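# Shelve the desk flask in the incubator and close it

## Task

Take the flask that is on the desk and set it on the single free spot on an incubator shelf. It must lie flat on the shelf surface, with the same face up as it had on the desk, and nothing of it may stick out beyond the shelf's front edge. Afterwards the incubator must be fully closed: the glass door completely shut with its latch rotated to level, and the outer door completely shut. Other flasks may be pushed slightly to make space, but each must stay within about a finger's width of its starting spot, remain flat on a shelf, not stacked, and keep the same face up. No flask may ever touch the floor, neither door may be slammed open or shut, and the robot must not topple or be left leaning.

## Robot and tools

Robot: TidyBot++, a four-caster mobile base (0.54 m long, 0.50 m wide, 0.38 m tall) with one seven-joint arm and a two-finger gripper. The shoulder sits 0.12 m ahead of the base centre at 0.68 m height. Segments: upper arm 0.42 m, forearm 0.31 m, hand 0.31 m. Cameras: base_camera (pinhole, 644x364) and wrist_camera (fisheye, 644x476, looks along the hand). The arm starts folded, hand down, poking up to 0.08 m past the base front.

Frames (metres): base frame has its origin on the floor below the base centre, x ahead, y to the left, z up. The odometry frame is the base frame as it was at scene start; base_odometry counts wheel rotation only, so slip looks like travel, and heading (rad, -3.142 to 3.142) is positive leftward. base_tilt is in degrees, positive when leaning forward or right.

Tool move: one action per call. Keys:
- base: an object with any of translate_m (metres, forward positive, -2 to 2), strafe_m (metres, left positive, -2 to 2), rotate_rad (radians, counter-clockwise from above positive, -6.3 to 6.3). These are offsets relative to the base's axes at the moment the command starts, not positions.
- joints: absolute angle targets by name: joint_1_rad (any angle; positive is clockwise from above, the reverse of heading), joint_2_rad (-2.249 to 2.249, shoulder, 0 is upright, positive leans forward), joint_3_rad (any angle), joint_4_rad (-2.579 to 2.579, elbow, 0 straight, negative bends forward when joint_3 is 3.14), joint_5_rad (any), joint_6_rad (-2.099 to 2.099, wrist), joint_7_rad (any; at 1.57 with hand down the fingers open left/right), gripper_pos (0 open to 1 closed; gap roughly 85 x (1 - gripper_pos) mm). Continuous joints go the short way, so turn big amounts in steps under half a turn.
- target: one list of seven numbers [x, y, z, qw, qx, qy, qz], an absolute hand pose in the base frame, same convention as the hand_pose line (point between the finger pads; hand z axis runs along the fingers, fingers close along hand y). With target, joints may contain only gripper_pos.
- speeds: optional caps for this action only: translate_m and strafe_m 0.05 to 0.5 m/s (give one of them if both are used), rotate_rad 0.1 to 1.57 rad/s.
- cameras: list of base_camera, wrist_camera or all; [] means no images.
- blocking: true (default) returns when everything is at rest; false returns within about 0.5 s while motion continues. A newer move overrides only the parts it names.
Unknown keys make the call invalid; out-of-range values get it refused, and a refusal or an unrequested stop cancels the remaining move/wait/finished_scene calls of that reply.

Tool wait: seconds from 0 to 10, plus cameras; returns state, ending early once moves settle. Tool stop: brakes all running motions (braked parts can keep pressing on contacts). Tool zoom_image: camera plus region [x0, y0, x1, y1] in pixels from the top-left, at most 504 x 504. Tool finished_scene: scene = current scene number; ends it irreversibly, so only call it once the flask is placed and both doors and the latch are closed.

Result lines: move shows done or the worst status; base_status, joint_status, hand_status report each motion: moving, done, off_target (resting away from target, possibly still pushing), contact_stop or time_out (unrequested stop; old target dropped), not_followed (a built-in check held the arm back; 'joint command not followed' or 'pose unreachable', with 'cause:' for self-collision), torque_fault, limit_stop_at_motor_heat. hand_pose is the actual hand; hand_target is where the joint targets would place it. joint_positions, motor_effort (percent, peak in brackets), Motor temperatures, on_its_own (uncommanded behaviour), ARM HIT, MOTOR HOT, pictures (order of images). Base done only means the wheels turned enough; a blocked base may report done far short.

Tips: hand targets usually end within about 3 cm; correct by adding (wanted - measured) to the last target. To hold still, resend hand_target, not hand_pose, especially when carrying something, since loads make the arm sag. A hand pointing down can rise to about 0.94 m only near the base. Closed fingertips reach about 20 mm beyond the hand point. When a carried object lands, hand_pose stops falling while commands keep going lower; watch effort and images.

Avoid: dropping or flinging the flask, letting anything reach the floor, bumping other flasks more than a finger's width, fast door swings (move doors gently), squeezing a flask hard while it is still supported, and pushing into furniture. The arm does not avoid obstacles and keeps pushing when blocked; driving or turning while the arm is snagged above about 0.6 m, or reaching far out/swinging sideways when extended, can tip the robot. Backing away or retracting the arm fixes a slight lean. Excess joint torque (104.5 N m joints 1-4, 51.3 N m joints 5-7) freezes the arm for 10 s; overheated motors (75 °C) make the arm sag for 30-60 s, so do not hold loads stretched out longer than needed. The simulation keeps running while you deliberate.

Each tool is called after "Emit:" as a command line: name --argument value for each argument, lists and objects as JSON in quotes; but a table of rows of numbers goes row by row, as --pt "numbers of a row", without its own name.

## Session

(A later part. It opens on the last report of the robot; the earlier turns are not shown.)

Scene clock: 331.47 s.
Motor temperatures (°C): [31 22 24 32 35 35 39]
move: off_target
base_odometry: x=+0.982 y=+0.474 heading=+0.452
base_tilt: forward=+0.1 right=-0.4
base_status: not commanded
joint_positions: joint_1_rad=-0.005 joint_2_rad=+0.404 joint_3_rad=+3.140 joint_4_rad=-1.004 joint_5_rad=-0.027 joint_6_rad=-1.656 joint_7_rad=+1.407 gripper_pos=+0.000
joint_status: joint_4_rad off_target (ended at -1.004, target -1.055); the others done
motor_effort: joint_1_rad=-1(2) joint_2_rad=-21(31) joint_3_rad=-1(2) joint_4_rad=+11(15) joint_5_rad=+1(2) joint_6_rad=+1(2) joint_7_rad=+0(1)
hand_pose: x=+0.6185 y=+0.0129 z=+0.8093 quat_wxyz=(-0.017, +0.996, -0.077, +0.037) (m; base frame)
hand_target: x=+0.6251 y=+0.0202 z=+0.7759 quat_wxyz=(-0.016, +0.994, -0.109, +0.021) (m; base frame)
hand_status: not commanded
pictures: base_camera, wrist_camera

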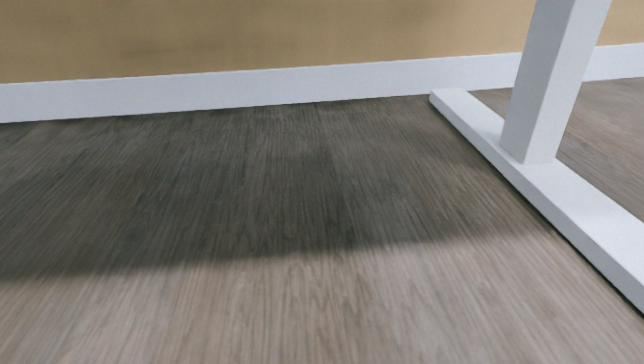

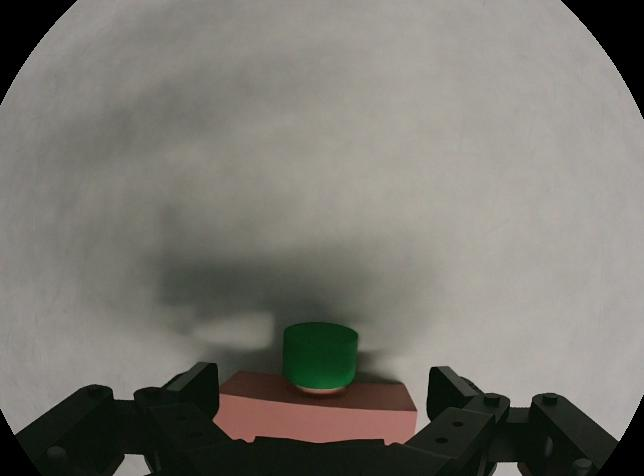

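Emit:
move --joints '{"joint_2_rad": 0.47, "joint_4_rad": -0.83, "joint_6_rad": -1.76}'

Emit:
move --joints '{"joint_2_rad": 0.52, "joint_4_rad": -0.73, "joint_6_rad": -1.83}'

Scene clock: 356.60 s.
Motor temperatures (°C): [31 22 24 32 35 35 39]
move: done
base_odometry: x=+0.982 y=+0.474 heading=+0.452
base_tilt: forward=+0.1 right=-0.3
base_status: not commanded
joint_positions: joint_1_rad=-0.006 joint_2_rad=+0.474 joint_3_rad=+3.140 joint_4_rad=-0.847 joint_5_rad=-0.027 joint_6_rad=-1.709 joint_7_rad=+1.407 gripper_pos=+0.000
joint_status: all done
motor_effort: joint_1_rad=+0(1) joint_2_rad=-34(36) joint_3_rad=-1(2) joint_4_rad=+17(18) joint_5_rad=+0(2) joint_6_rad=+1(3) joint_7_rad=+0(1)
hand_pose: x=+0.6501 y=+0.0130 z=+0.8245 quat_wxyz=(-0.018, +0.995, -0.076, +0.054) (m; base frame)
hand_target: x=+0.6375 y=+0.0202 z=+0.8309 quat_wxyz=(-0.018, +0.993, -0.107, +0.039) (m; base frame)
hand_status: not commanded
pictures: base_camera, wrist_camera

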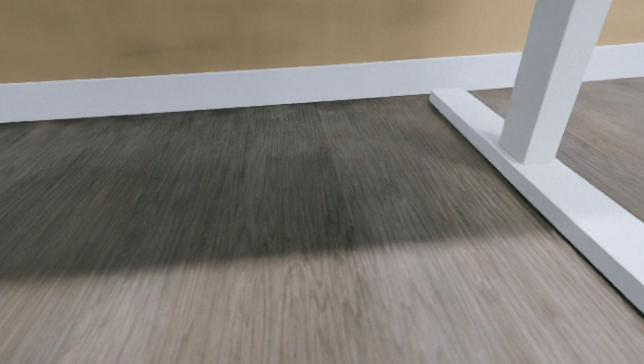

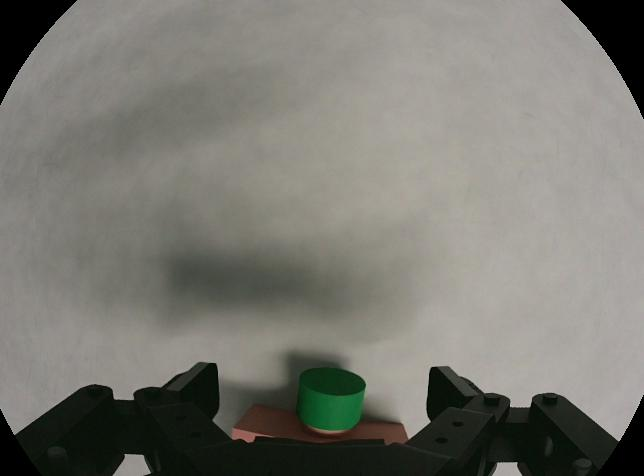

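Scene clock: 357.50 s.
Motor temperatures (°C): [31 22 24 32 35 35 39]
move: done
base_odometry: x=+0.982 y=+0.474 heading=+0.452
base_tilt: forward=+0.0 right=-0.3
base_status: not commanded
joint_positions: joint_1_rad=-0.006 joint_2_rad=+0.513 joint_3_rad=+3.140 joint_4_rad=-0.747 joint_5_rad=-0.027 joint_6_rad=-1.776 joint_7_rad=+1.407 gripper_pos=+0.000
joint_status: all done
motor_effort: joint_1_rad=+0(1) joint_2_rad=-35(35) joint_3_rad=-1(2) joint_4_rad=+17(18) joint_5_rad=+0(1) joint_6_rad=+1(3) joint_7_rad=+1(1)
hand_pose: x=+0.6574 y=+0.0130 z=+0.8351 quat_wxyz=(-0.018, +0.996, -0.075, +0.051) (m; base frame)
hand_target: x=+0.6452 y=+0.0203 z=+0.8355 quat_wxyz=(-0.017, +0.994, -0.106, +0.029) (m; base frame)
hand_status: not commanded
pictures: base_camera, wrist_camera

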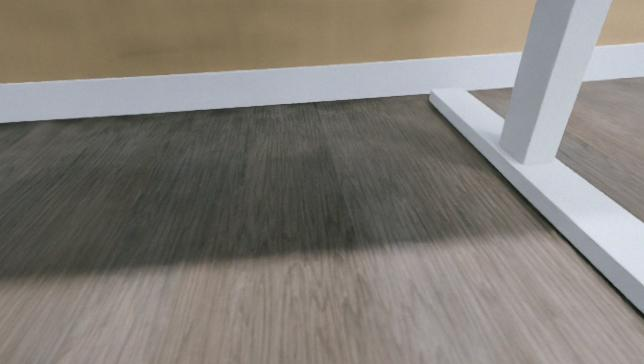

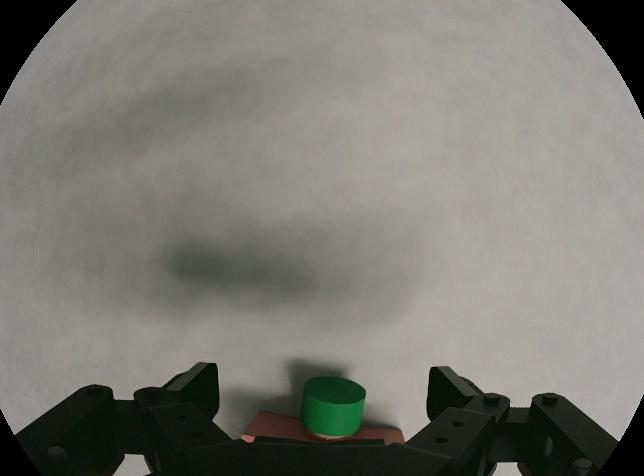

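Emit:
move --joints '{"joint_6_rad": -1.93}'

Scene clock: 367.60 s.
Motor temperatures (°C): [31 22 23 32 35 35 39]
move: done
base_odometry: x=+0.982 y=+0.474 heading=+0.452
base_tilt: forward=+0.1 right=-0.3
base_status: not commanded
joint_positions: joint_1_rad=-0.006 joint_2_rad=+0.515 joint_3_rad=+3.140 joint_4_rad=-0.745 joint_5_rad=-0.027 joint_6_rad=-1.895 joint_7_rad=+1.407 gripper_pos=+0.000
joint_status: all done
motor_effort: joint_1_rad=+0(1) joint_2_rad=-34(36) joint_3_rad=-1(2) joint_4_rad=+16(17) joint_5_rad=+0(0) joint_6_rad=+0(2) joint_7_rad=+0(1)
hand_pose: x=+0.6212 y=+0.0125 z=+0.8328 quat_wxyz=(-0.012, +0.997, -0.074, -0.008) (m; base frame)
hand_target: x=+0.6141 y=+0.0194 z=+0.8351 quat_wxyz=(-0.010, +0.994, -0.105, -0.021) (m; base frame)
hand_status: not commanded
pictures: base_camera, wrist_camera

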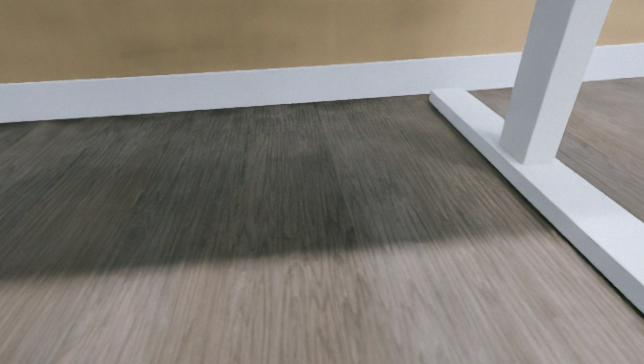

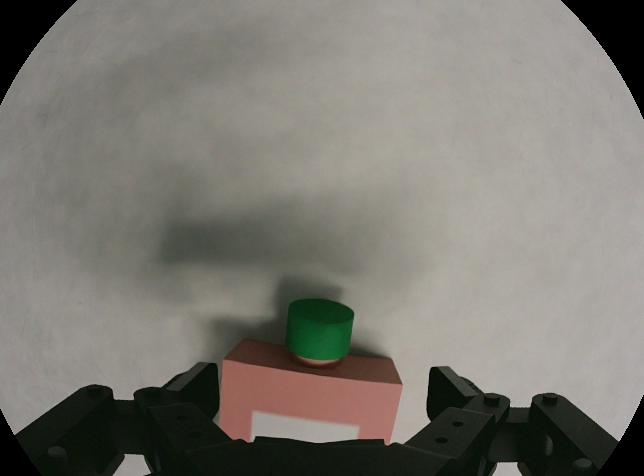

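Emit:
move --joints '{"joint_2_rad": 0.55, "joint_4_rad": -0.689, "joint_6_rad": -1.93, "joint_7_rad": 1.21}'

Scene clock: 382.43 s.
Motor temperatures (°C): [31 22 23 32 35 35 39]
move: done
base_odometry: x=+0.982 y=+0.474 heading=+0.452
base_tilt: forward=+0.1 right=-0.3
base_status: not commanded
joint_positions: joint_1_rad=-0.006 joint_2_rad=+0.545 joint_3_rad=+3.140 joint_4_rad=-0.702 joint_5_rad=-0.027 joint_6_rad=-1.895 joint_7_rad=+1.281 gripper_pos=+0.000
joint_status: all done
motor_effort: joint_1_rad=+0(1) joint_2_rad=-35(36) joint_3_rad=-2(2) joint_4_rad=+16(17) joint_5_rad=+0(1) joint_6_rad=+0(1) joint_7_rad=+0(1)
hand_pose: x=+0.6349 y=+0.0125 z=+0.8303 quat_wxyz=(-0.013, +0.990, -0.137, -0.002) (m; base frame)
hand_target: x=+0.6273 y=+0.0196 z=+0.8319 quat_wxyz=(-0.010, +0.986, -0.165, -0.016) (m; base frame)
hand_status: not commanded
pictures: base_camera, wrist_camera

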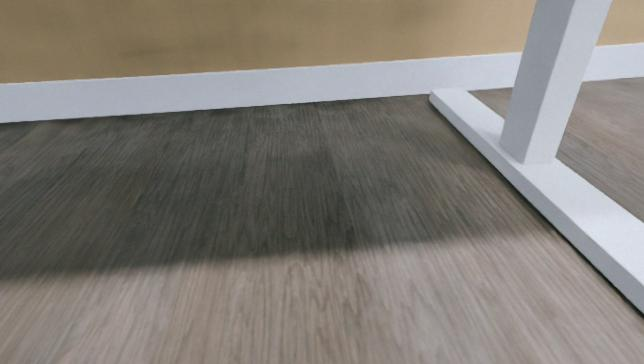

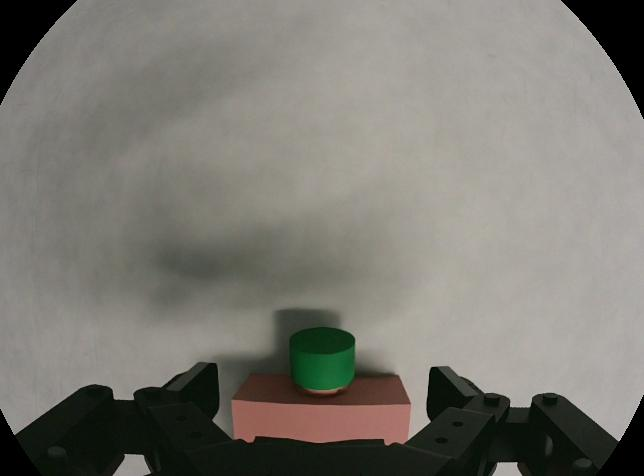

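Emit:
move --joints '{"joint_2_rad": 0.515, "joint_4_rad": -0.86, "joint_6_rad": -1.728}'

Scene clock: 393.67 s.
Motor temperatures (°C): [31 22 23 32 35 35 39]
move: done
base_odometry: x=+0.982 y=+0.474 heading=+0.452
base_tilt: forward=+0.0 right=-0.3
base_status: not commanded
joint_positions: joint_1_rad=-0.006 joint_2_rad=+0.541 joint_3_rad=+3.140 joint_4_rad=-0.849 joint_5_rad=-0.027 joint_6_rad=-1.779 joint_7_rad=+1.281 gripper_pos=+0.000
joint_status: all done
motor_effort: joint_1_rad=+0(2) joint_2_rad=-35(38) joint_3_rad=-1(2) joint_4_rad=+16(18) joint_5_rad=+0(0) joint_6_rad=+0(1) joint_7_rad=+0(1)
hand_pose: x=+0.6363 y=+0.0128 z=+0.7880 quat_wxyz=(-0.011, +0.990, -0.139, -0.015) (m; base frame)
hand_target: x=+0.6463 y=+0.0205 z=+0.7982 quat_wxyz=(-0.017, +0.986, -0.167, +0.016) (m; base frame)
hand_status: not commanded
pictures: base_camera, wrist_camera

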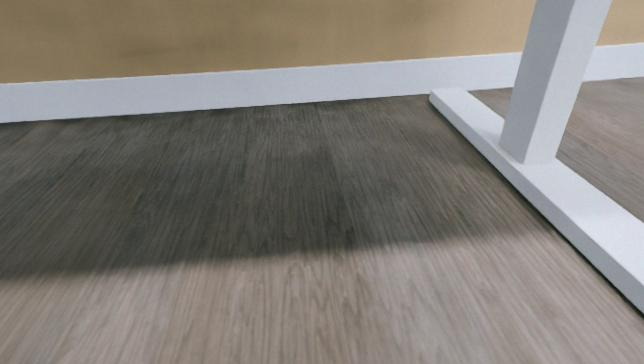

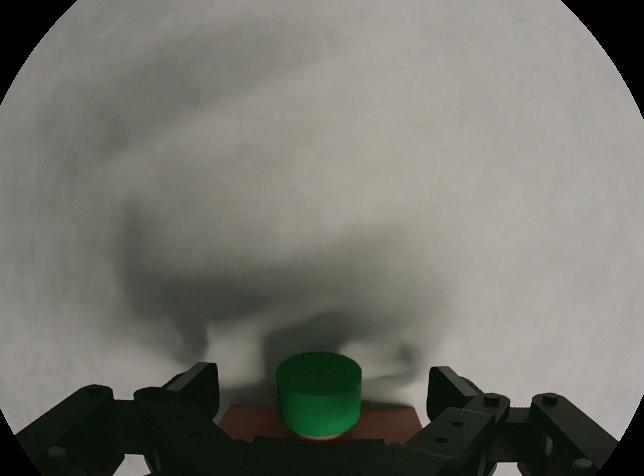

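Emit:
move --joints '{"joint_2_rad": 0.488, "joint_4_rad": -0.945, "joint_6_rad": -1.643}'

Scene clock: 403.87 s.
Motor temperatures (°C): [31 22 23 31 35 35 39]
move: done
base_odometry: x=+0.982 y=+0.474 heading=+0.452
base_tilt: forward=+0.1 right=-0.3
base_status: not commanded
joint_positions: joint_1_rad=-0.006 joint_2_rad=+0.515 joint_3_rad=+3.140 joint_4_rad=-0.933 joint_5_rad=-0.027 joint_6_rad=-1.696 joint_7_rad=+1.281 gripper_pos=+0.000
joint_status: all done
motor_effort: joint_1_rad=-1(1) joint_2_rad=-35(36) joint_3_rad=-2(2) joint_4_rad=+17(18) joint_5_rad=+0(1) joint_6_rad=+0(1) joint_7_rad=+1(1)
hand_pose: x=+0.6374 y=+0.0130 z=+0.7752 quat_wxyz=(-0.013, +0.990, -0.140, -0.003) (m; base frame)
hand_target: x=+0.6477 y=+0.0206 z=+0.7861 quat_wxyz=(-0.019, +0.985, -0.168, +0.030) (m; base frame)
hand_status: not commanded
pictures: base_camera, wrist_camera

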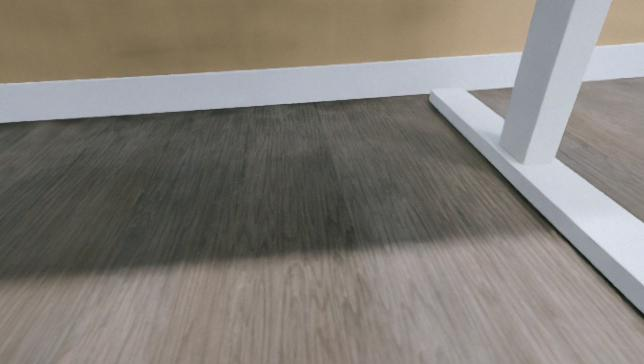

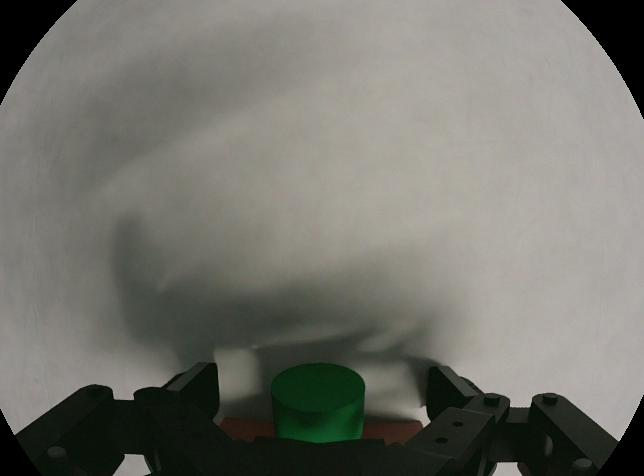

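Emit:
move --joints '{"gripper_pos": 0.8}'

Scene clock: 409.70 s.
Motor temperatures (°C): [31 22 23 31 35 35 39]
move: off_target
base_odometry: x=+0.982 y=+0.474 heading=+0.452
base_tilt: forward=+0.0 right=-0.3
base_status: not commanded
joint_positions: joint_1_rad=-0.006 joint_2_rad=+0.494 joint_3_rad=+3.140 joint_4_rad=-0.933 joint_5_rad=-0.027 joint_6_rad=-1.694 joint_7_rad=+1.281 gripper_pos=+0.679
joint_status: gripper_pos off_target (ended at +0.679, target +0.800)
motor_effort: joint_1_rad=-1(2) joint_2_rad=-32(35) joint_3_rad=-2(3) joint_4_rad=+15(17) joint_5_rad=-1(3) joint_6_rad=+1(1) joint_7_rad=+1(1)
hand_pose: x=+0.6358 y=+0.0131 z=+0.7860 quat_wxyz=(-0.015, +0.990, -0.139, +0.008) (m; base frame)
hand_target: x=+0.6477 y=+0.0206 z=+0.7861 quat_wxyz=(-0.019, +0.985, -0.168, +0.030) (m; base frame)
hand_status: not commanded
pictures: base_camera, wrist_camera

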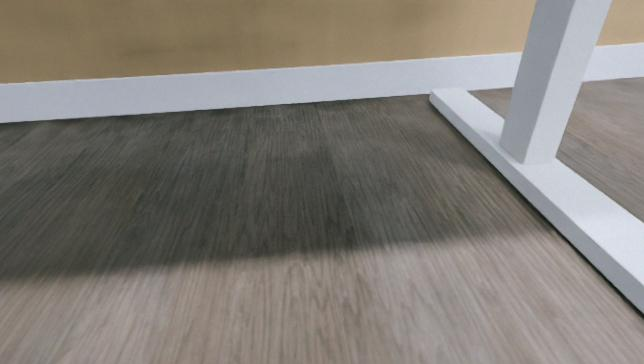

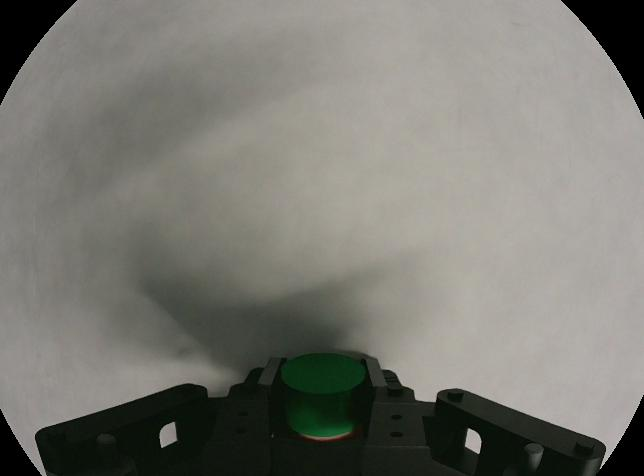

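Emit:
move --joints '{"joint_2_rad": 0.55, "joint_4_rad": -0.6, "joint_6_rad": -1.99}'

Scene clock: 420.10 s.
Motor temperatures (°C): [31 22 23 31 35 35 39]
move: done
base_odometry: x=+0.982 y=+0.474 heading=+0.452
base_tilt: forward=+0.0 right=-0.3
base_status: not commanded
joint_positions: joint_1_rad=-0.006 joint_2_rad=+0.547 joint_3_rad=+3.140 joint_4_rad=-0.619 joint_5_rad=-0.027 joint_6_rad=-1.936 joint_7_rad=+1.281 gripper_pos=+0.679
joint_status: all done
motor_effort: joint_1_rad=+0(1) joint_2_rad=-36(37) joint_3_rad=-2(2) joint_4_rad=+16(18) joint_5_rad=+0(1) joint_6_rad=+0(2) joint_7_rad=+1(1)
hand_pose: x=+0.6391 y=+0.0126 z=+0.8541 quat_wxyz=(-0.015, +0.990, -0.136, +0.018) (m; base frame)
hand_target: x=+0.6260 y=+0.0194 z=+0.8577 quat_wxyz=(-0.012, +0.986, -0.164, -0.002) (m; base frame)
hand_status: not commanded
pictures: base_camera, wrist_camera

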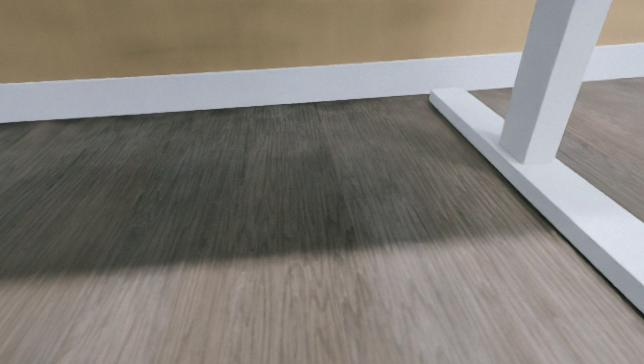

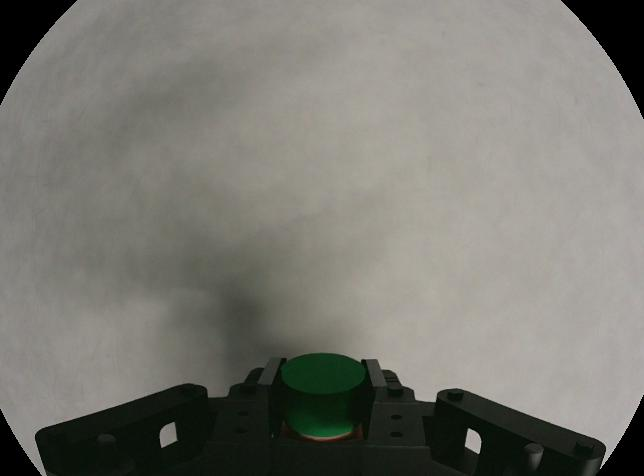

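Emit:
move --joints '{"joint_7_rad": -0.15}'

Emit:
move --joints '{"joint_7_rad": -1.64}'

Scene clock: 433.83 s.
Motor temperatures (°C): [31 22 23 31 35 35 39]
move: done
base_odometry: x=+0.982 y=+0.474 heading=+0.452
base_tilt: forward=+0.1 right=-0.3
base_status: not commanded
joint_positions: joint_1_rad=-0.006 joint_2_rad=+0.547 joint_3_rad=+3.140 joint_4_rad=-0.619 joint_5_rad=-0.027 joint_6_rad=-1.938 joint_7_rad=-0.073 gripper_pos=+0.679
joint_status: all done
motor_effort: joint_1_rad=-1(1) joint_2_rad=-36(36) joint_3_rad=-2(2) joint_4_rad=+16(17) joint_5_rad=+0(1) joint_6_rad=+1(1) joint_7_rad=+0(1)
hand_pose: x=+0.6384 y=+0.0126 z=+0.8541 quat_wxyz=(-0.022, +0.687, -0.727, +0.003) (m; base frame)
hand_target: x=+0.6260 y=+0.0194 z=+0.8577 quat_wxyz=(-0.009, +0.664, -0.748, -0.009) (m; base frame)
hand_status: not commanded
pictures: base_camera, wrist_camera

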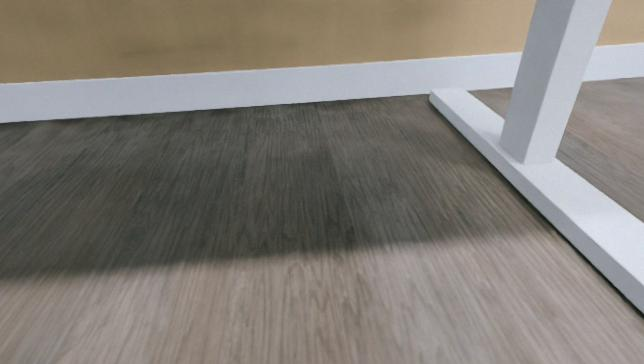

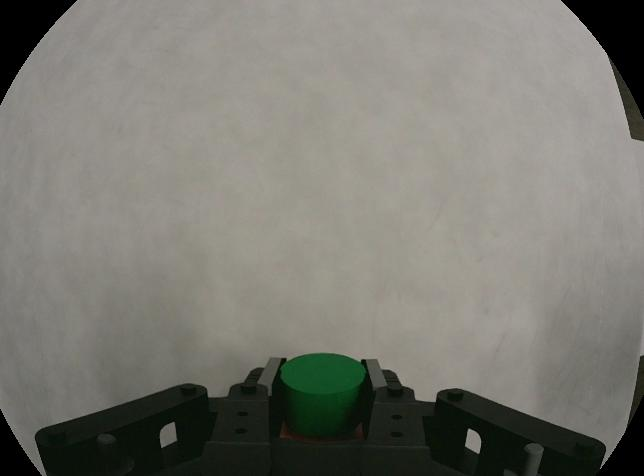

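Scene clock: 435.87 s.
Motor temperatures (°C): [31 22 23 31 35 35 39]
move: done
base_odometry: x=+0.982 y=+0.474 heading=+0.452
base_tilt: forward=+0.1 right=-0.4
base_status: not commanded
joint_positions: joint_1_rad=-0.006 joint_2_rad=+0.547 joint_3_rad=+3.140 joint_4_rad=-0.619 joint_5_rad=-0.027 joint_6_rad=-1.939 joint_7_rad=-1.563 gripper_pos=+0.679
joint_status: all done
motor_effort: joint_1_rad=-1(1) joint_2_rad=-36(36) joint_3_rad=-1(2) joint_4_rad=+16(16) joint_5_rad=+0(1) joint_6_rad=+0(1) joint_7_rad=+0(1)
hand_pose: x=+0.6381 y=+0.0126 z=+0.8540 quat_wxyz=(-0.018, +0.012, -1.000, -0.013) (m; base frame)
hand_target: x=+0.6260 y=+0.0194 z=+0.8577 quat_wxyz=(+0.000, -0.019, -1.000, -0.012) (m; base frame)
hand_status: not commanded
pictures: base_camera, wrist_camera

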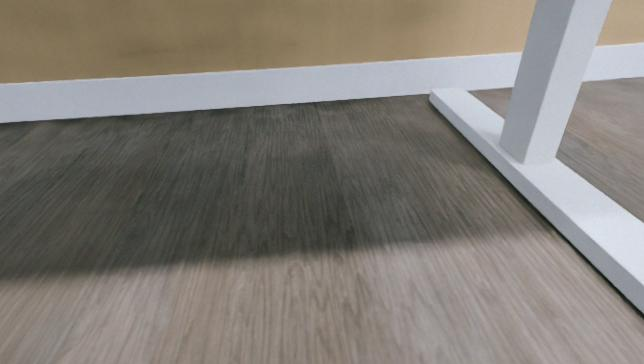

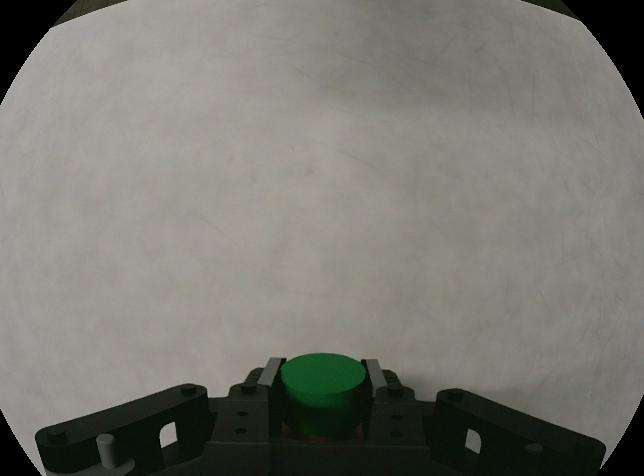

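Emit:
move --base '{"translate_m": -0.1}' --speeds '{"translate_m": 0.1}' --cameras '[]'

Emit:
move --joints '{"joint_2_rad": 0.53, "joint_4_rad": -0.78, "joint_6_rad": -1.80}'

Emit:
move --joints '{"joint_2_rad": 0.517, "joint_4_rad": -0.85, "joint_6_rad": -1.73}'

Scene clock: 468.03 s.
Motor temperatures (°C): [31 23 23 31 35 35 39]
move: done
base_odometry: x=+0.892 y=+0.431 heading=+0.452
base_tilt: forward=+0.0 right=-0.3
base_status: done
joint_positions: joint_1_rad=-0.007 joint_2_rad=+0.557 joint_3_rad=+3.140 joint_4_rad=-0.618 joint_5_rad=-0.027 joint_6_rad=-1.945 joint_7_rad=-1.563 gripper_pos=+0.679
joint_status: not commanded
motor_effort: joint_1_rad=+0(1) joint_2_rad=-36(38) joint_3_rad=-2(2) joint_4_rad=+16(17) joint_5_rad=-1(1) joint_6_rad=+0(1) joint_7_rad=+0(1)
hand_pose: x=+0.6381 y=+0.0129 z=+0.8492 quat_wxyz=(-0.011, +0.013, -1.000, -0.013) (m; base frame)
hand_target: x=+0.6260 y=+0.0194 z=+0.8577 quat_wxyz=(+0.000, -0.019, -1.000, -0.012) (m; base frame)
hand_status: not commanded
pictures: none
No camera images: "cameras" was empty.

Scene clock: 469.17 s.
Motor temperatures (°C): [31 23 23 31 35 35 39]
move: done
base_odometry: x=+0.892 y=+0.431 heading=+0.452
base_tilt: forward=+0.1 right=-0.3
base_status: not commanded
joint_positions: joint_1_rad=-0.007 joint_2_rad=+0.556 joint_3_rad=+3.140 joint_4_rad=-0.772 joint_5_rad=-0.027 joint_6_rad=-1.850 joint_7_rad=-1.563 gripper_pos=+0.679
joint_status: all done
motor_effort: joint_1_rad=+0(1) joint_2_rad=-36(38) joint_3_rad=-1(2) joint_4_rad=+16(18) joint_5_rad=+0(1) joint_6_rad=+0(1) joint_7_rad=+1(1)
hand_pose: x=+0.6348 y=+0.0132 z=+0.8038 quat_wxyz=(+0.018, +0.011, -1.000, -0.013) (m; base frame)
hand_target: x=+0.6449 y=+0.0203 z=+0.8149 quat_wxyz=(-0.015, -0.021, -1.000, -0.014) (m; base frame)
hand_status: not commanded
pictures: base_camera, wrist_camera

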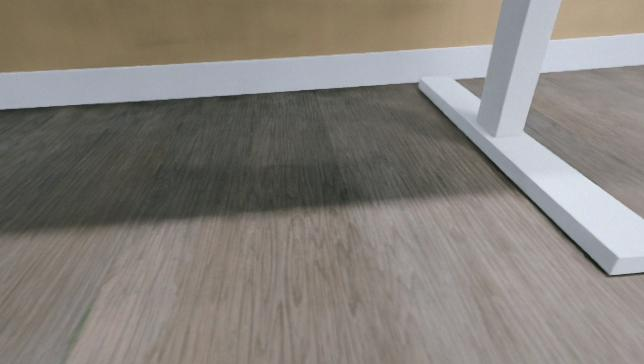

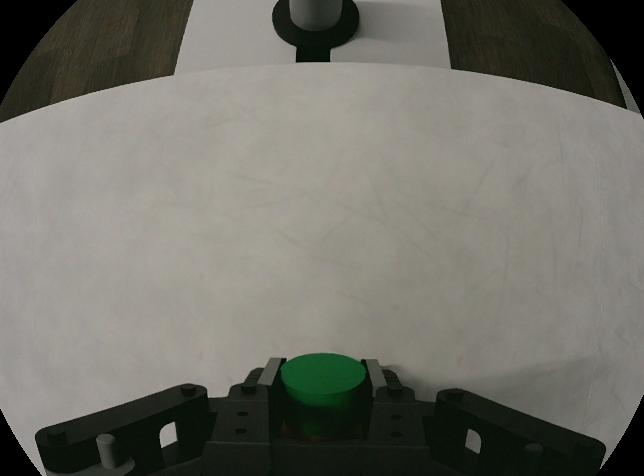

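Scene clock: 470.20 s.
Motor temperatures (°C): [31 23 23 31 35 35 39]
move: done
base_odometry: x=+0.892 y=+0.431 heading=+0.452
base_tilt: forward=+0.1 right=-0.3
base_status: not commanded
joint_positions: joint_1_rad=-0.007 joint_2_rad=+0.538 joint_3_rad=+3.140 joint_4_rad=-0.837 joint_5_rad=-0.027 joint_6_rad=-1.779 joint_7_rad=-1.563 gripper_pos=+0.679
joint_status: all done
motor_effort: joint_1_rad=+0(1) joint_2_rad=-35(37) joint_3_rad=-2(2) joint_4_rad=+16(17) joint_5_rad=+0(1) joint_6_rad=+0(1) joint_7_rad=+1(1)
hand_pose: x=+0.6389 y=+0.0133 z=+0.7928 quat_wxyz=(+0.007, +0.010, -1.000, -0.013) (m; base frame)
hand_target: x=+0.6484 y=+0.0205 z=+0.8003 quat_wxyz=(-0.022, -0.022, -0.999, -0.014) (m; base frame)
hand_status: not commanded
pictures: base_camera, wrist_camera

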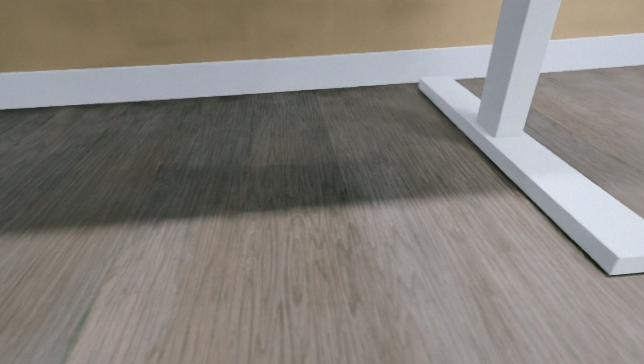

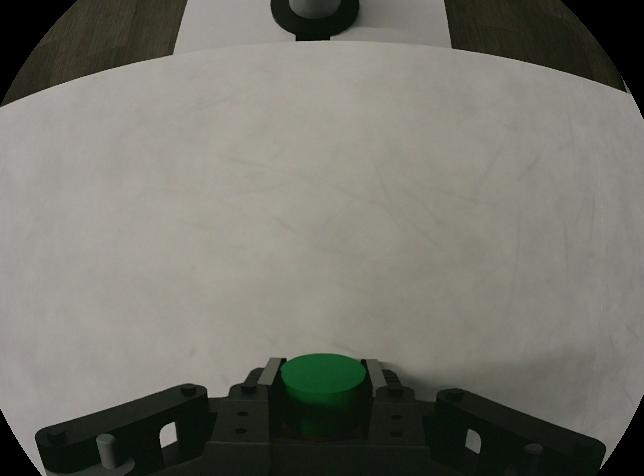

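Emit:
move --joints '{"joint_2_rad": 0.505, "joint_4_rad": -0.89, "joint_6_rad": -1.69}'

Scene clock: 478.67 s.
Motor temperatures (°C): [31 23 23 31 35 35 39]
move: done
base_odometry: x=+0.892 y=+0.431 heading=+0.452
base_tilt: forward=+0.1 right=-0.3
base_status: not commanded
joint_positions: joint_1_rad=-0.007 joint_2_rad=+0.522 joint_3_rad=+3.140 joint_4_rad=-0.875 joint_5_rad=-0.027 joint_6_rad=-1.738 joint_7_rad=-1.563 gripper_pos=+0.679
joint_status: all done
motor_effort: joint_1_rad=+0(1) joint_2_rad=-34(35) joint_3_rad=-2(2) joint_4_rad=+16(17) joint_5_rad=+0(1) joint_6_rad=+0(1) joint_7_rad=+0(1)
hand_pose: x=+0.6403 y=+0.0134 z=+0.7895 quat_wxyz=(-0.003, +0.010, -1.000, -0.013) (m; base frame)
hand_target: x=+0.6493 y=+0.0206 z=+0.7944 quat_wxyz=(-0.028, -0.022, -0.999, -0.015) (m; base frame)
hand_status: not commanded
pictures: base_camera, wrist_camera

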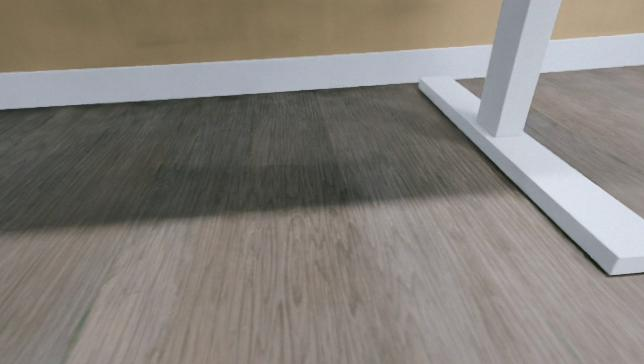

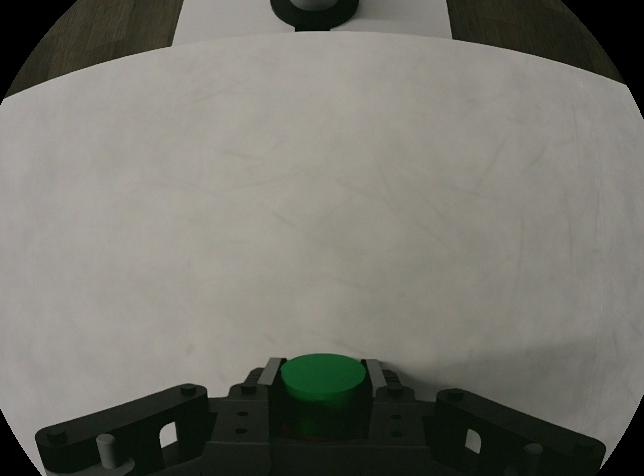

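Emit:
move --joints '{"joint_2_rad": 0.49, "joint_4_rad": -0.92, "joint_6_rad": -1.655}'

Scene clock: 483.10 s.
Motor temperatures (°C): [31 23 23 31 35 35 39]
move: done
base_odometry: x=+0.892 y=+0.431 heading=+0.452
base_tilt: forward=+0.1 right=-0.3
base_status: not commanded
joint_positions: joint_1_rad=-0.007 joint_2_rad=+0.505 joint_3_rad=+3.140 joint_4_rad=-0.905 joint_5_rad=-0.027 joint_6_rad=-1.705 joint_7_rad=-1.563 gripper_pos=+0.679
joint_status: all done
motor_effort: joint_1_rad=-1(1) joint_2_rad=-33(35) joint_3_rad=-2(2) joint_4_rad=+16(16) joint_5_rad=-1(1) joint_6_rad=+1(1) joint_7_rad=+1(1)
hand_pose: x=+0.6409 y=+0.0135 z=+0.7891 quat_wxyz=(-0.013, +0.009, -1.000, -0.013) (m; base frame)
hand_target: x=+0.6508 y=+0.0206 z=+0.7931 quat_wxyz=(-0.038, -0.023, -0.999, -0.015) (m; base frame)
hand_status: not commanded
pictures: base_camera, wrist_camera

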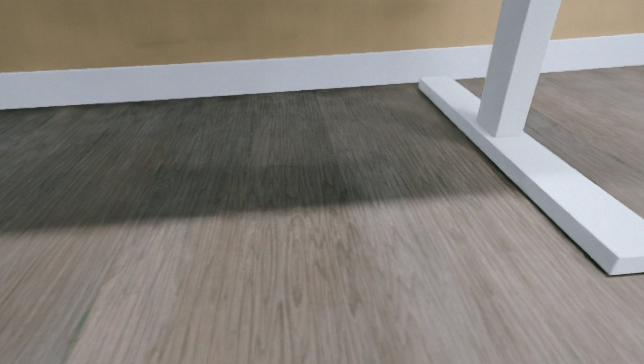

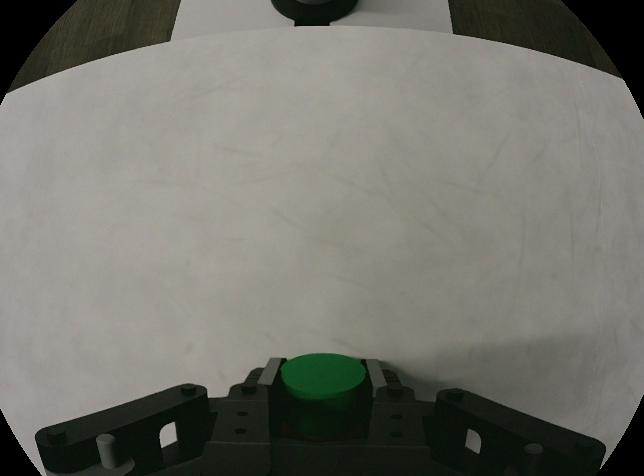

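Emit:
move --joints '{"gripper_pos": 0.0}'

Emit:
move --joints '{"joint_2_rad": 0.50, "joint_4_rad": -0.6, "joint_6_rad": -1.96}'

Scene clock: 490.23 s.
Motor temperatures (°C): [31 23 23 31 35 35 39]
move: done
base_odometry: x=+0.892 y=+0.431 heading=+0.452
base_tilt: forward=+0.1 right=-0.3
base_status: not commanded
joint_positions: joint_1_rad=-0.007 joint_2_rad=+0.505 joint_3_rad=+3.140 joint_4_rad=-0.908 joint_5_rad=-0.027 joint_6_rad=-1.705 joint_7_rad=-1.563 gripper_pos=+0.000
joint_status: all done
motor_effort: joint_1_rad=+0(2) joint_2_rad=-35(35) joint_3_rad=-1(2) joint_4_rad=+16(17) joint_5_rad=+0(1) joint_6_rad=+0(1) joint_7_rad=+1(1)
hand_pose: x=+0.6404 y=+0.0135 z=+0.7883 quat_wxyz=(-0.012, +0.009, -1.000, -0.013) (m; base frame)
hand_target: x=+0.6508 y=+0.0206 z=+0.7931 quat_wxyz=(-0.038, -0.023, -0.999, -0.015) (m; base frame)
hand_status: not commanded
pictures: base_camera, wrist_camera

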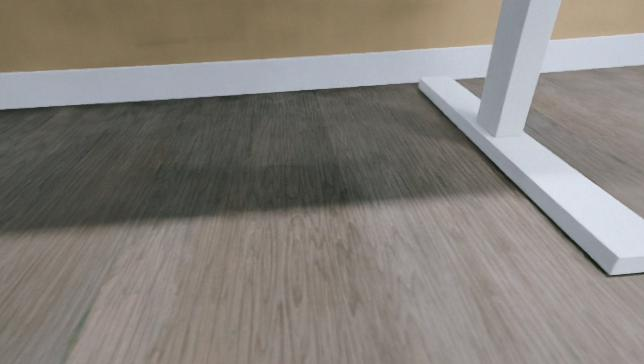

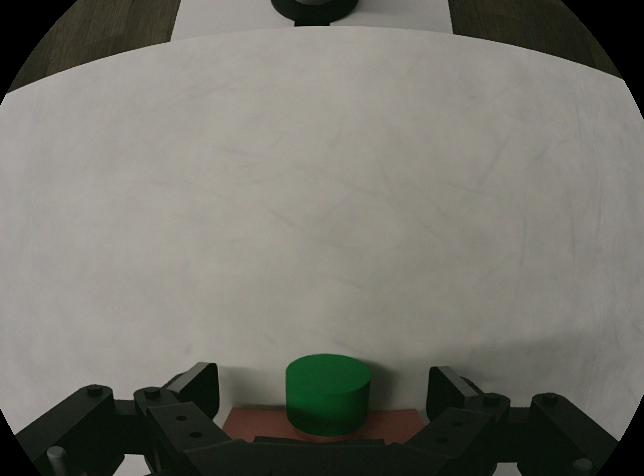

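Scene clock: 491.63 s.
Motor temperatures (°C): [31 23 23 31 35 35 39]
move: done
base_odometry: x=+0.892 y=+0.431 heading=+0.452
base_tilt: forward=+0.0 right=-0.3
base_status: not commanded
joint_positions: joint_1_rad=-0.007 joint_2_rad=+0.505 joint_3_rad=+3.140 joint_4_rad=-0.617 joint_5_rad=-0.027 joint_6_rad=-1.906 joint_7_rad=-1.563 gripper_pos=+0.000
joint_status: all done
motor_effort: joint_1_rad=+0(1) joint_2_rad=-33(37) joint_3_rad=-1(2) joint_4_rad=+16(18) joint_5_rad=+0(1) joint_6_rad=+1(1) joint_7_rad=+0(1)
hand_pose: x=+0.6409 y=+0.0130 z=+0.8772 quat_wxyz=(-0.057, +0.013, -0.998, -0.013) (m; base frame)
hand_target: x=+0.6259 y=+0.0195 z=+0.8835 quat_wxyz=(-0.040, -0.019, -0.999, -0.014) (m; base frame)
hand_status: not commanded
pictures: base_camera, wrist_camera

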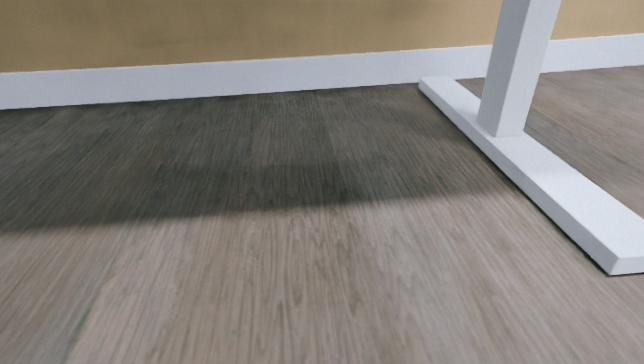

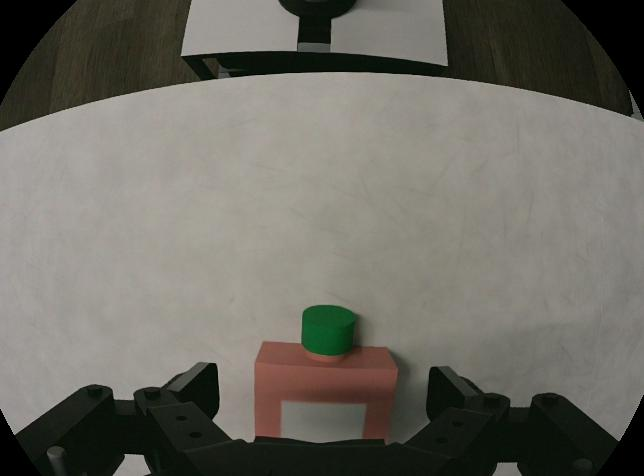

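Emit:
move --base '{"translate_m": -0.3}' --cameras '[]'

Emit:
move --joints '{"joint_2_rad": 0.0, "joint_4_rad": -2.32, "joint_6_rad": 0.4, "joint_7_rad": 0.0}' --cameras '[]'

Emit:
move --joints '{"joint_7_rad": 1.62}'

Scene clock: 519.37 s.
Motor temperatures (°C): [31 23 23 31 35 35 39]
move: done
base_odometry: x=+0.622 y=+0.300 heading=+0.452
base_tilt: forward=+0.0 right=-0.3
base_status: done
joint_positions: joint_1_rad=-0.008 joint_2_rad=+0.502 joint_3_rad=+3.140 joint_4_rad=-0.615 joint_5_rad=-0.027 joint_6_rad=-1.915 joint_7_rad=-1.563 gripper_pos=+0.000
joint_status: not commanded
motor_effort: joint_1_rad=+0(1) joint_2_rad=-33(37) joint_3_rad=-2(2) joint_4_rad=+15(16) joint_5_rad=+0(1) joint_6_rad=+1(2) joint_7_rad=+0(1)
hand_pose: x=+0.6379 y=+0.0139 z=+0.8790 quat_wxyz=(-0.055, +0.014, -0.998, -0.013) (m; base frame)
hand_target: x=+0.6259 y=+0.0195 z=+0.8835 quat_wxyz=(-0.040, -0.019, -0.999, -0.014) (m; base frame)
hand_status: not commanded
pictures: none
No camera images: "cameras" was empty.

Scene clock: 522.83 s.
Motor temperatures (°C): [31 23 23 31 35 35 39]
move: done
base_odometry: x=+0.622 y=+0.300 heading=+0.452
base_tilt: forward=+0.1 right=-0.3
base_status: not commanded
joint_positions: joint_1_rad=-0.008 joint_2_rad=+0.021 joint_3_rad=+3.140 joint_4_rad=-2.307 joint_5_rad=-0.027 joint_6_rad=+0.348 joint_7_rad=-0.079 gripper_pos=+0.000
joint_status: all done
motor_effort: joint_1_rad=+0(1) joint_2_rad=-18(34) joint_3_rad=-1(2) joint_4_rad=+17(20) joint_5_rad=+0(1) joint_6_rad=+8(9) joint_7_rad=+1(1)
hand_pose: x=+0.6418 y=+0.0035 z=+0.7625 quat_wxyz=(-0.407, +0.561, -0.620, +0.368) (m; base frame)
hand_target: x=+0.6416 y=+0.0090 z=+0.7819 quat_wxyz=(-0.412, +0.576, -0.582, +0.399) (m; base frame)
hand_status: not commanded
pictures: none
No camera images: "cameras" was empty.

Scene clock: 525.00 s.
Motor temperatures (°C): [31 23 23 31 35 35 39]
move: done
base_odometry: x=+0.622 y=+0.300 heading=+0.452
base_tilt: forward=+0.0 right=-0.3
base_status: not commanded
joint_positions: joint_1_rad=-0.008 joint_2_rad=+0.021 joint_3_rad=+3.140 joint_4_rad=-2.307 joint_5_rad=-0.027 joint_6_rad=+0.350 joint_7_rad=+1.543 gripper_pos=+0.000
joint_status: all done
motor_effort: joint_1_rad=-1(2) joint_2_rad=-17(18) joint_3_rad=-1(2) joint_4_rad=+17(18) joint_5_rad=+0(1) joint_6_rad=+8(9) joint_7_rad=+0(1)
hand_pose: x=+0.6421 y=+0.0035 z=+0.7631 quat_wxyz=(-0.013, +0.835, -0.021, +0.549) (m; base frame)
hand_target: x=+0.6416 y=+0.0090 z=+0.7819 quat_wxyz=(+0.005, +0.819, +0.016, +0.573) (m; base frame)
hand_status: not commanded
pictures: base_camera, wrist_camera

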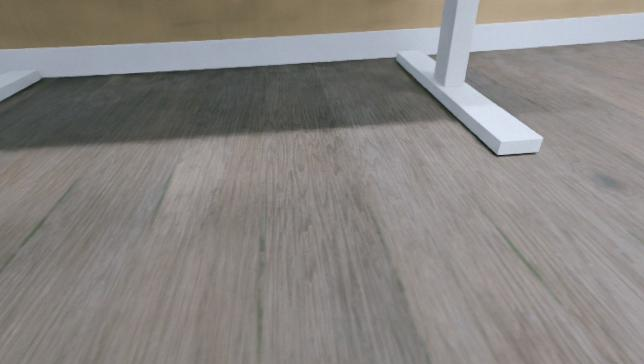

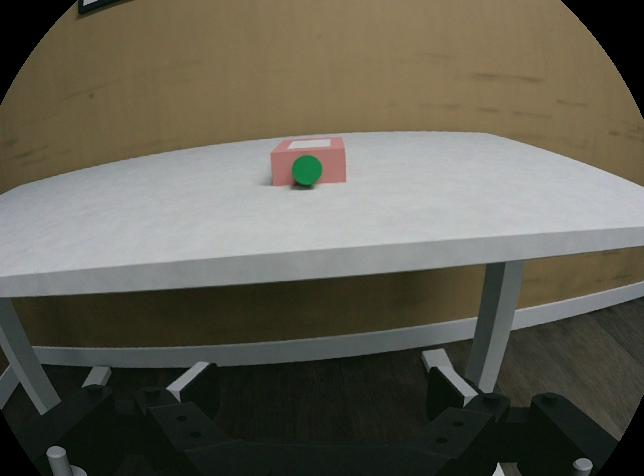

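Emit:
move --base '{"strafe_m": 0.012}' --joints '{"joint_2_rad": -0.045, "joint_7_rad": 1.67}'

Emit:
move --base '{"translate_m": 0.18}' --speeds '{"translate_m": 0.15}'

Scene clock: 555.27 s.
Motor temperatures (°C): [31 23 23 31 35 35 39]
move: done
base_odometry: x=+0.617 y=+0.310 heading=+0.453
base_tilt: forward=+0.1 right=-0.3
base_status: done
joint_positions: joint_1_rad=-0.014 joint_2_rad=-0.030 joint_3_rad=+3.140 joint_4_rad=-2.308 joint_5_rad=-0.027 joint_6_rad=+0.353 joint_7_rad=+1.595 gripper_pos=+0.000
joint_status: all done
motor_effort: joint_1_rad=+0(2) joint_2_rad=-17(20) joint_3_rad=+0(3) joint_4_rad=+18(18) joint_5_rad=+0(1) joint_6_rad=+8(9) joint_7_rad=+1(1)
hand_pose: x=+0.6372 y=+0.0061 z=+0.7898 quat_wxyz=(-0.001, +0.821, +0.003, +0.571) (m; base frame)
hand_target: x=+0.6366 y=+0.0089 z=+0.8054 quat_wxyz=(+0.020, +0.805, +0.035, +0.591) (m; base frame)
hand_status: not commanded
pictures: base_camera, wrist_camera

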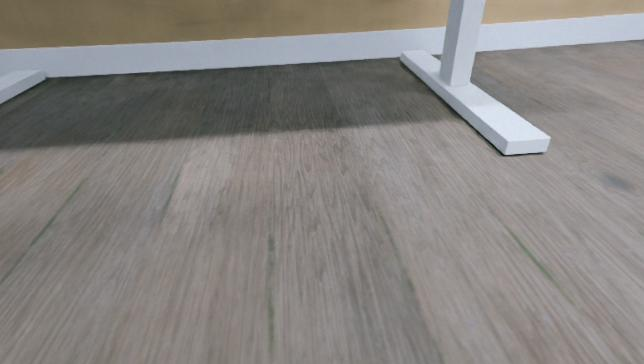

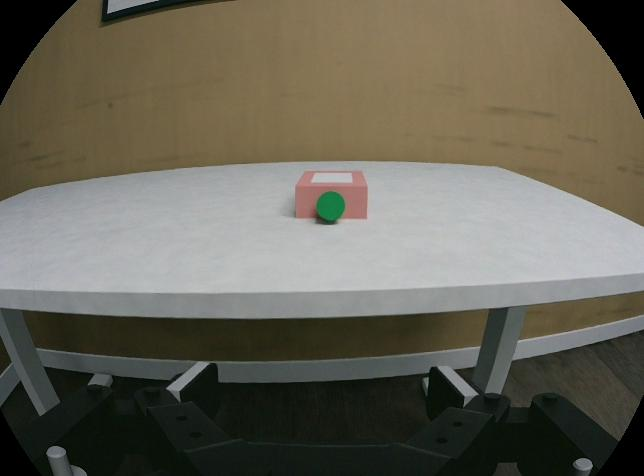

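Scene clock: 557.10 s.
Motor temperatures (°C): [31 22 23 31 35 35 39]
move: done
base_odometry: x=+0.779 y=+0.389 heading=+0.453
base_tilt: forward=+0.1 right=-0.3
base_status: done
joint_positions: joint_1_rad=-0.014 joint_2_rad=-0.035 joint_3_rad=+3.140 joint_4_rad=-2.311 joint_5_rad=-0.027 joint_6_rad=+0.354 joint_7_rad=+1.595 gripper_pos=+0.000
joint_status: not commanded
motor_effort: joint_1_rad=-1(1) joint_2_rad=-16(19) joint_3_rad=+0(2) joint_4_rad=+18(19) joint_5_rad=+1(1) joint_6_rad=+8(9) joint_7_rad=+0(1)
hand_pose: x=+0.6359 y=+0.0061 z=+0.7911 quat_wxyz=(-0.001, +0.820, +0.003, +0.572) (m; base frame)
hand_target: x=+0.6366 y=+0.0089 z=+0.8054 quat_wxyz=(+0.020, +0.805, +0.035, +0.591) (m; base frame)
hand_status: not commanded
pictures: base_camera, wrist_camera

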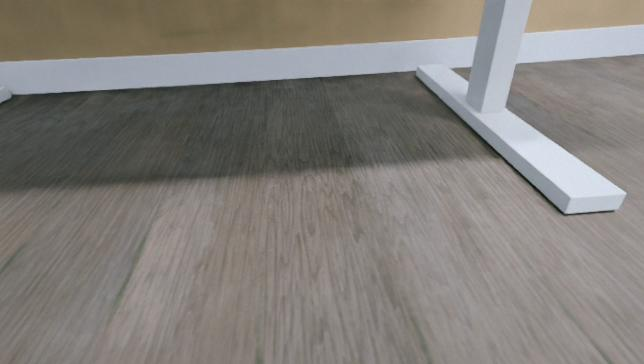

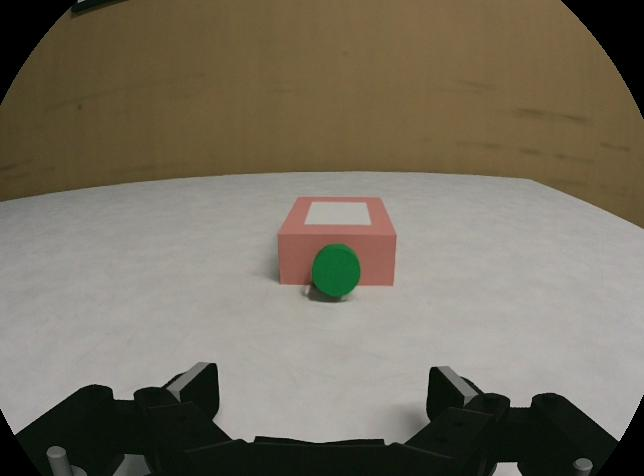

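Emit:
move --base '{"translate_m": 0.08, "strafe_m": -0.009}' --speeds '{"translate_m": 0.1}'

Scene clock: 570.83 s.
Motor temperatures (°C): [31 22 23 31 35 35 39]
move: done
base_odometry: x=+0.854 y=+0.416 heading=+0.453
base_tilt: forward=+0.1 right=-0.3
base_status: done
joint_positions: joint_1_rad=-0.014 joint_2_rad=-0.037 joint_3_rad=+3.140 joint_4_rad=-2.313 joint_5_rad=-0.027 joint_6_rad=+0.354 joint_7_rad=+1.595 gripper_pos=+0.000
joint_status: not commanded
motor_effort: joint_1_rad=-1(1) joint_2_rad=-16(18) joint_3_rad=-1(2) joint_4_rad=+18(19) joint_5_rad=+0(1) joint_6_rad=+8(9) joint_7_rad=+0(1)
hand_pose: x=+0.6352 y=+0.0061 z=+0.7916 quat_wxyz=(-0.001, +0.820, +0.003, +0.573) (m; base frame)
hand_target: x=+0.6366 y=+0.0089 z=+0.8054 quat_wxyz=(+0.020, +0.805, +0.035, +0.591) (m; base frame)
hand_status: not commanded
pictures: base_camera, wrist_camera

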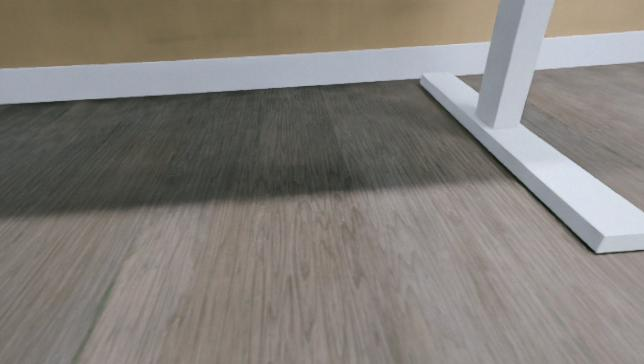

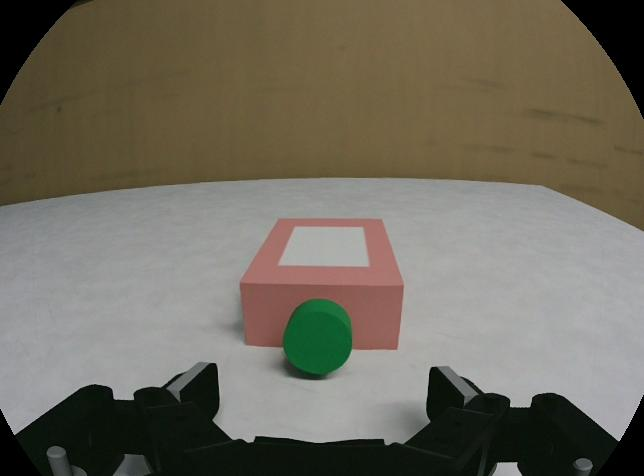

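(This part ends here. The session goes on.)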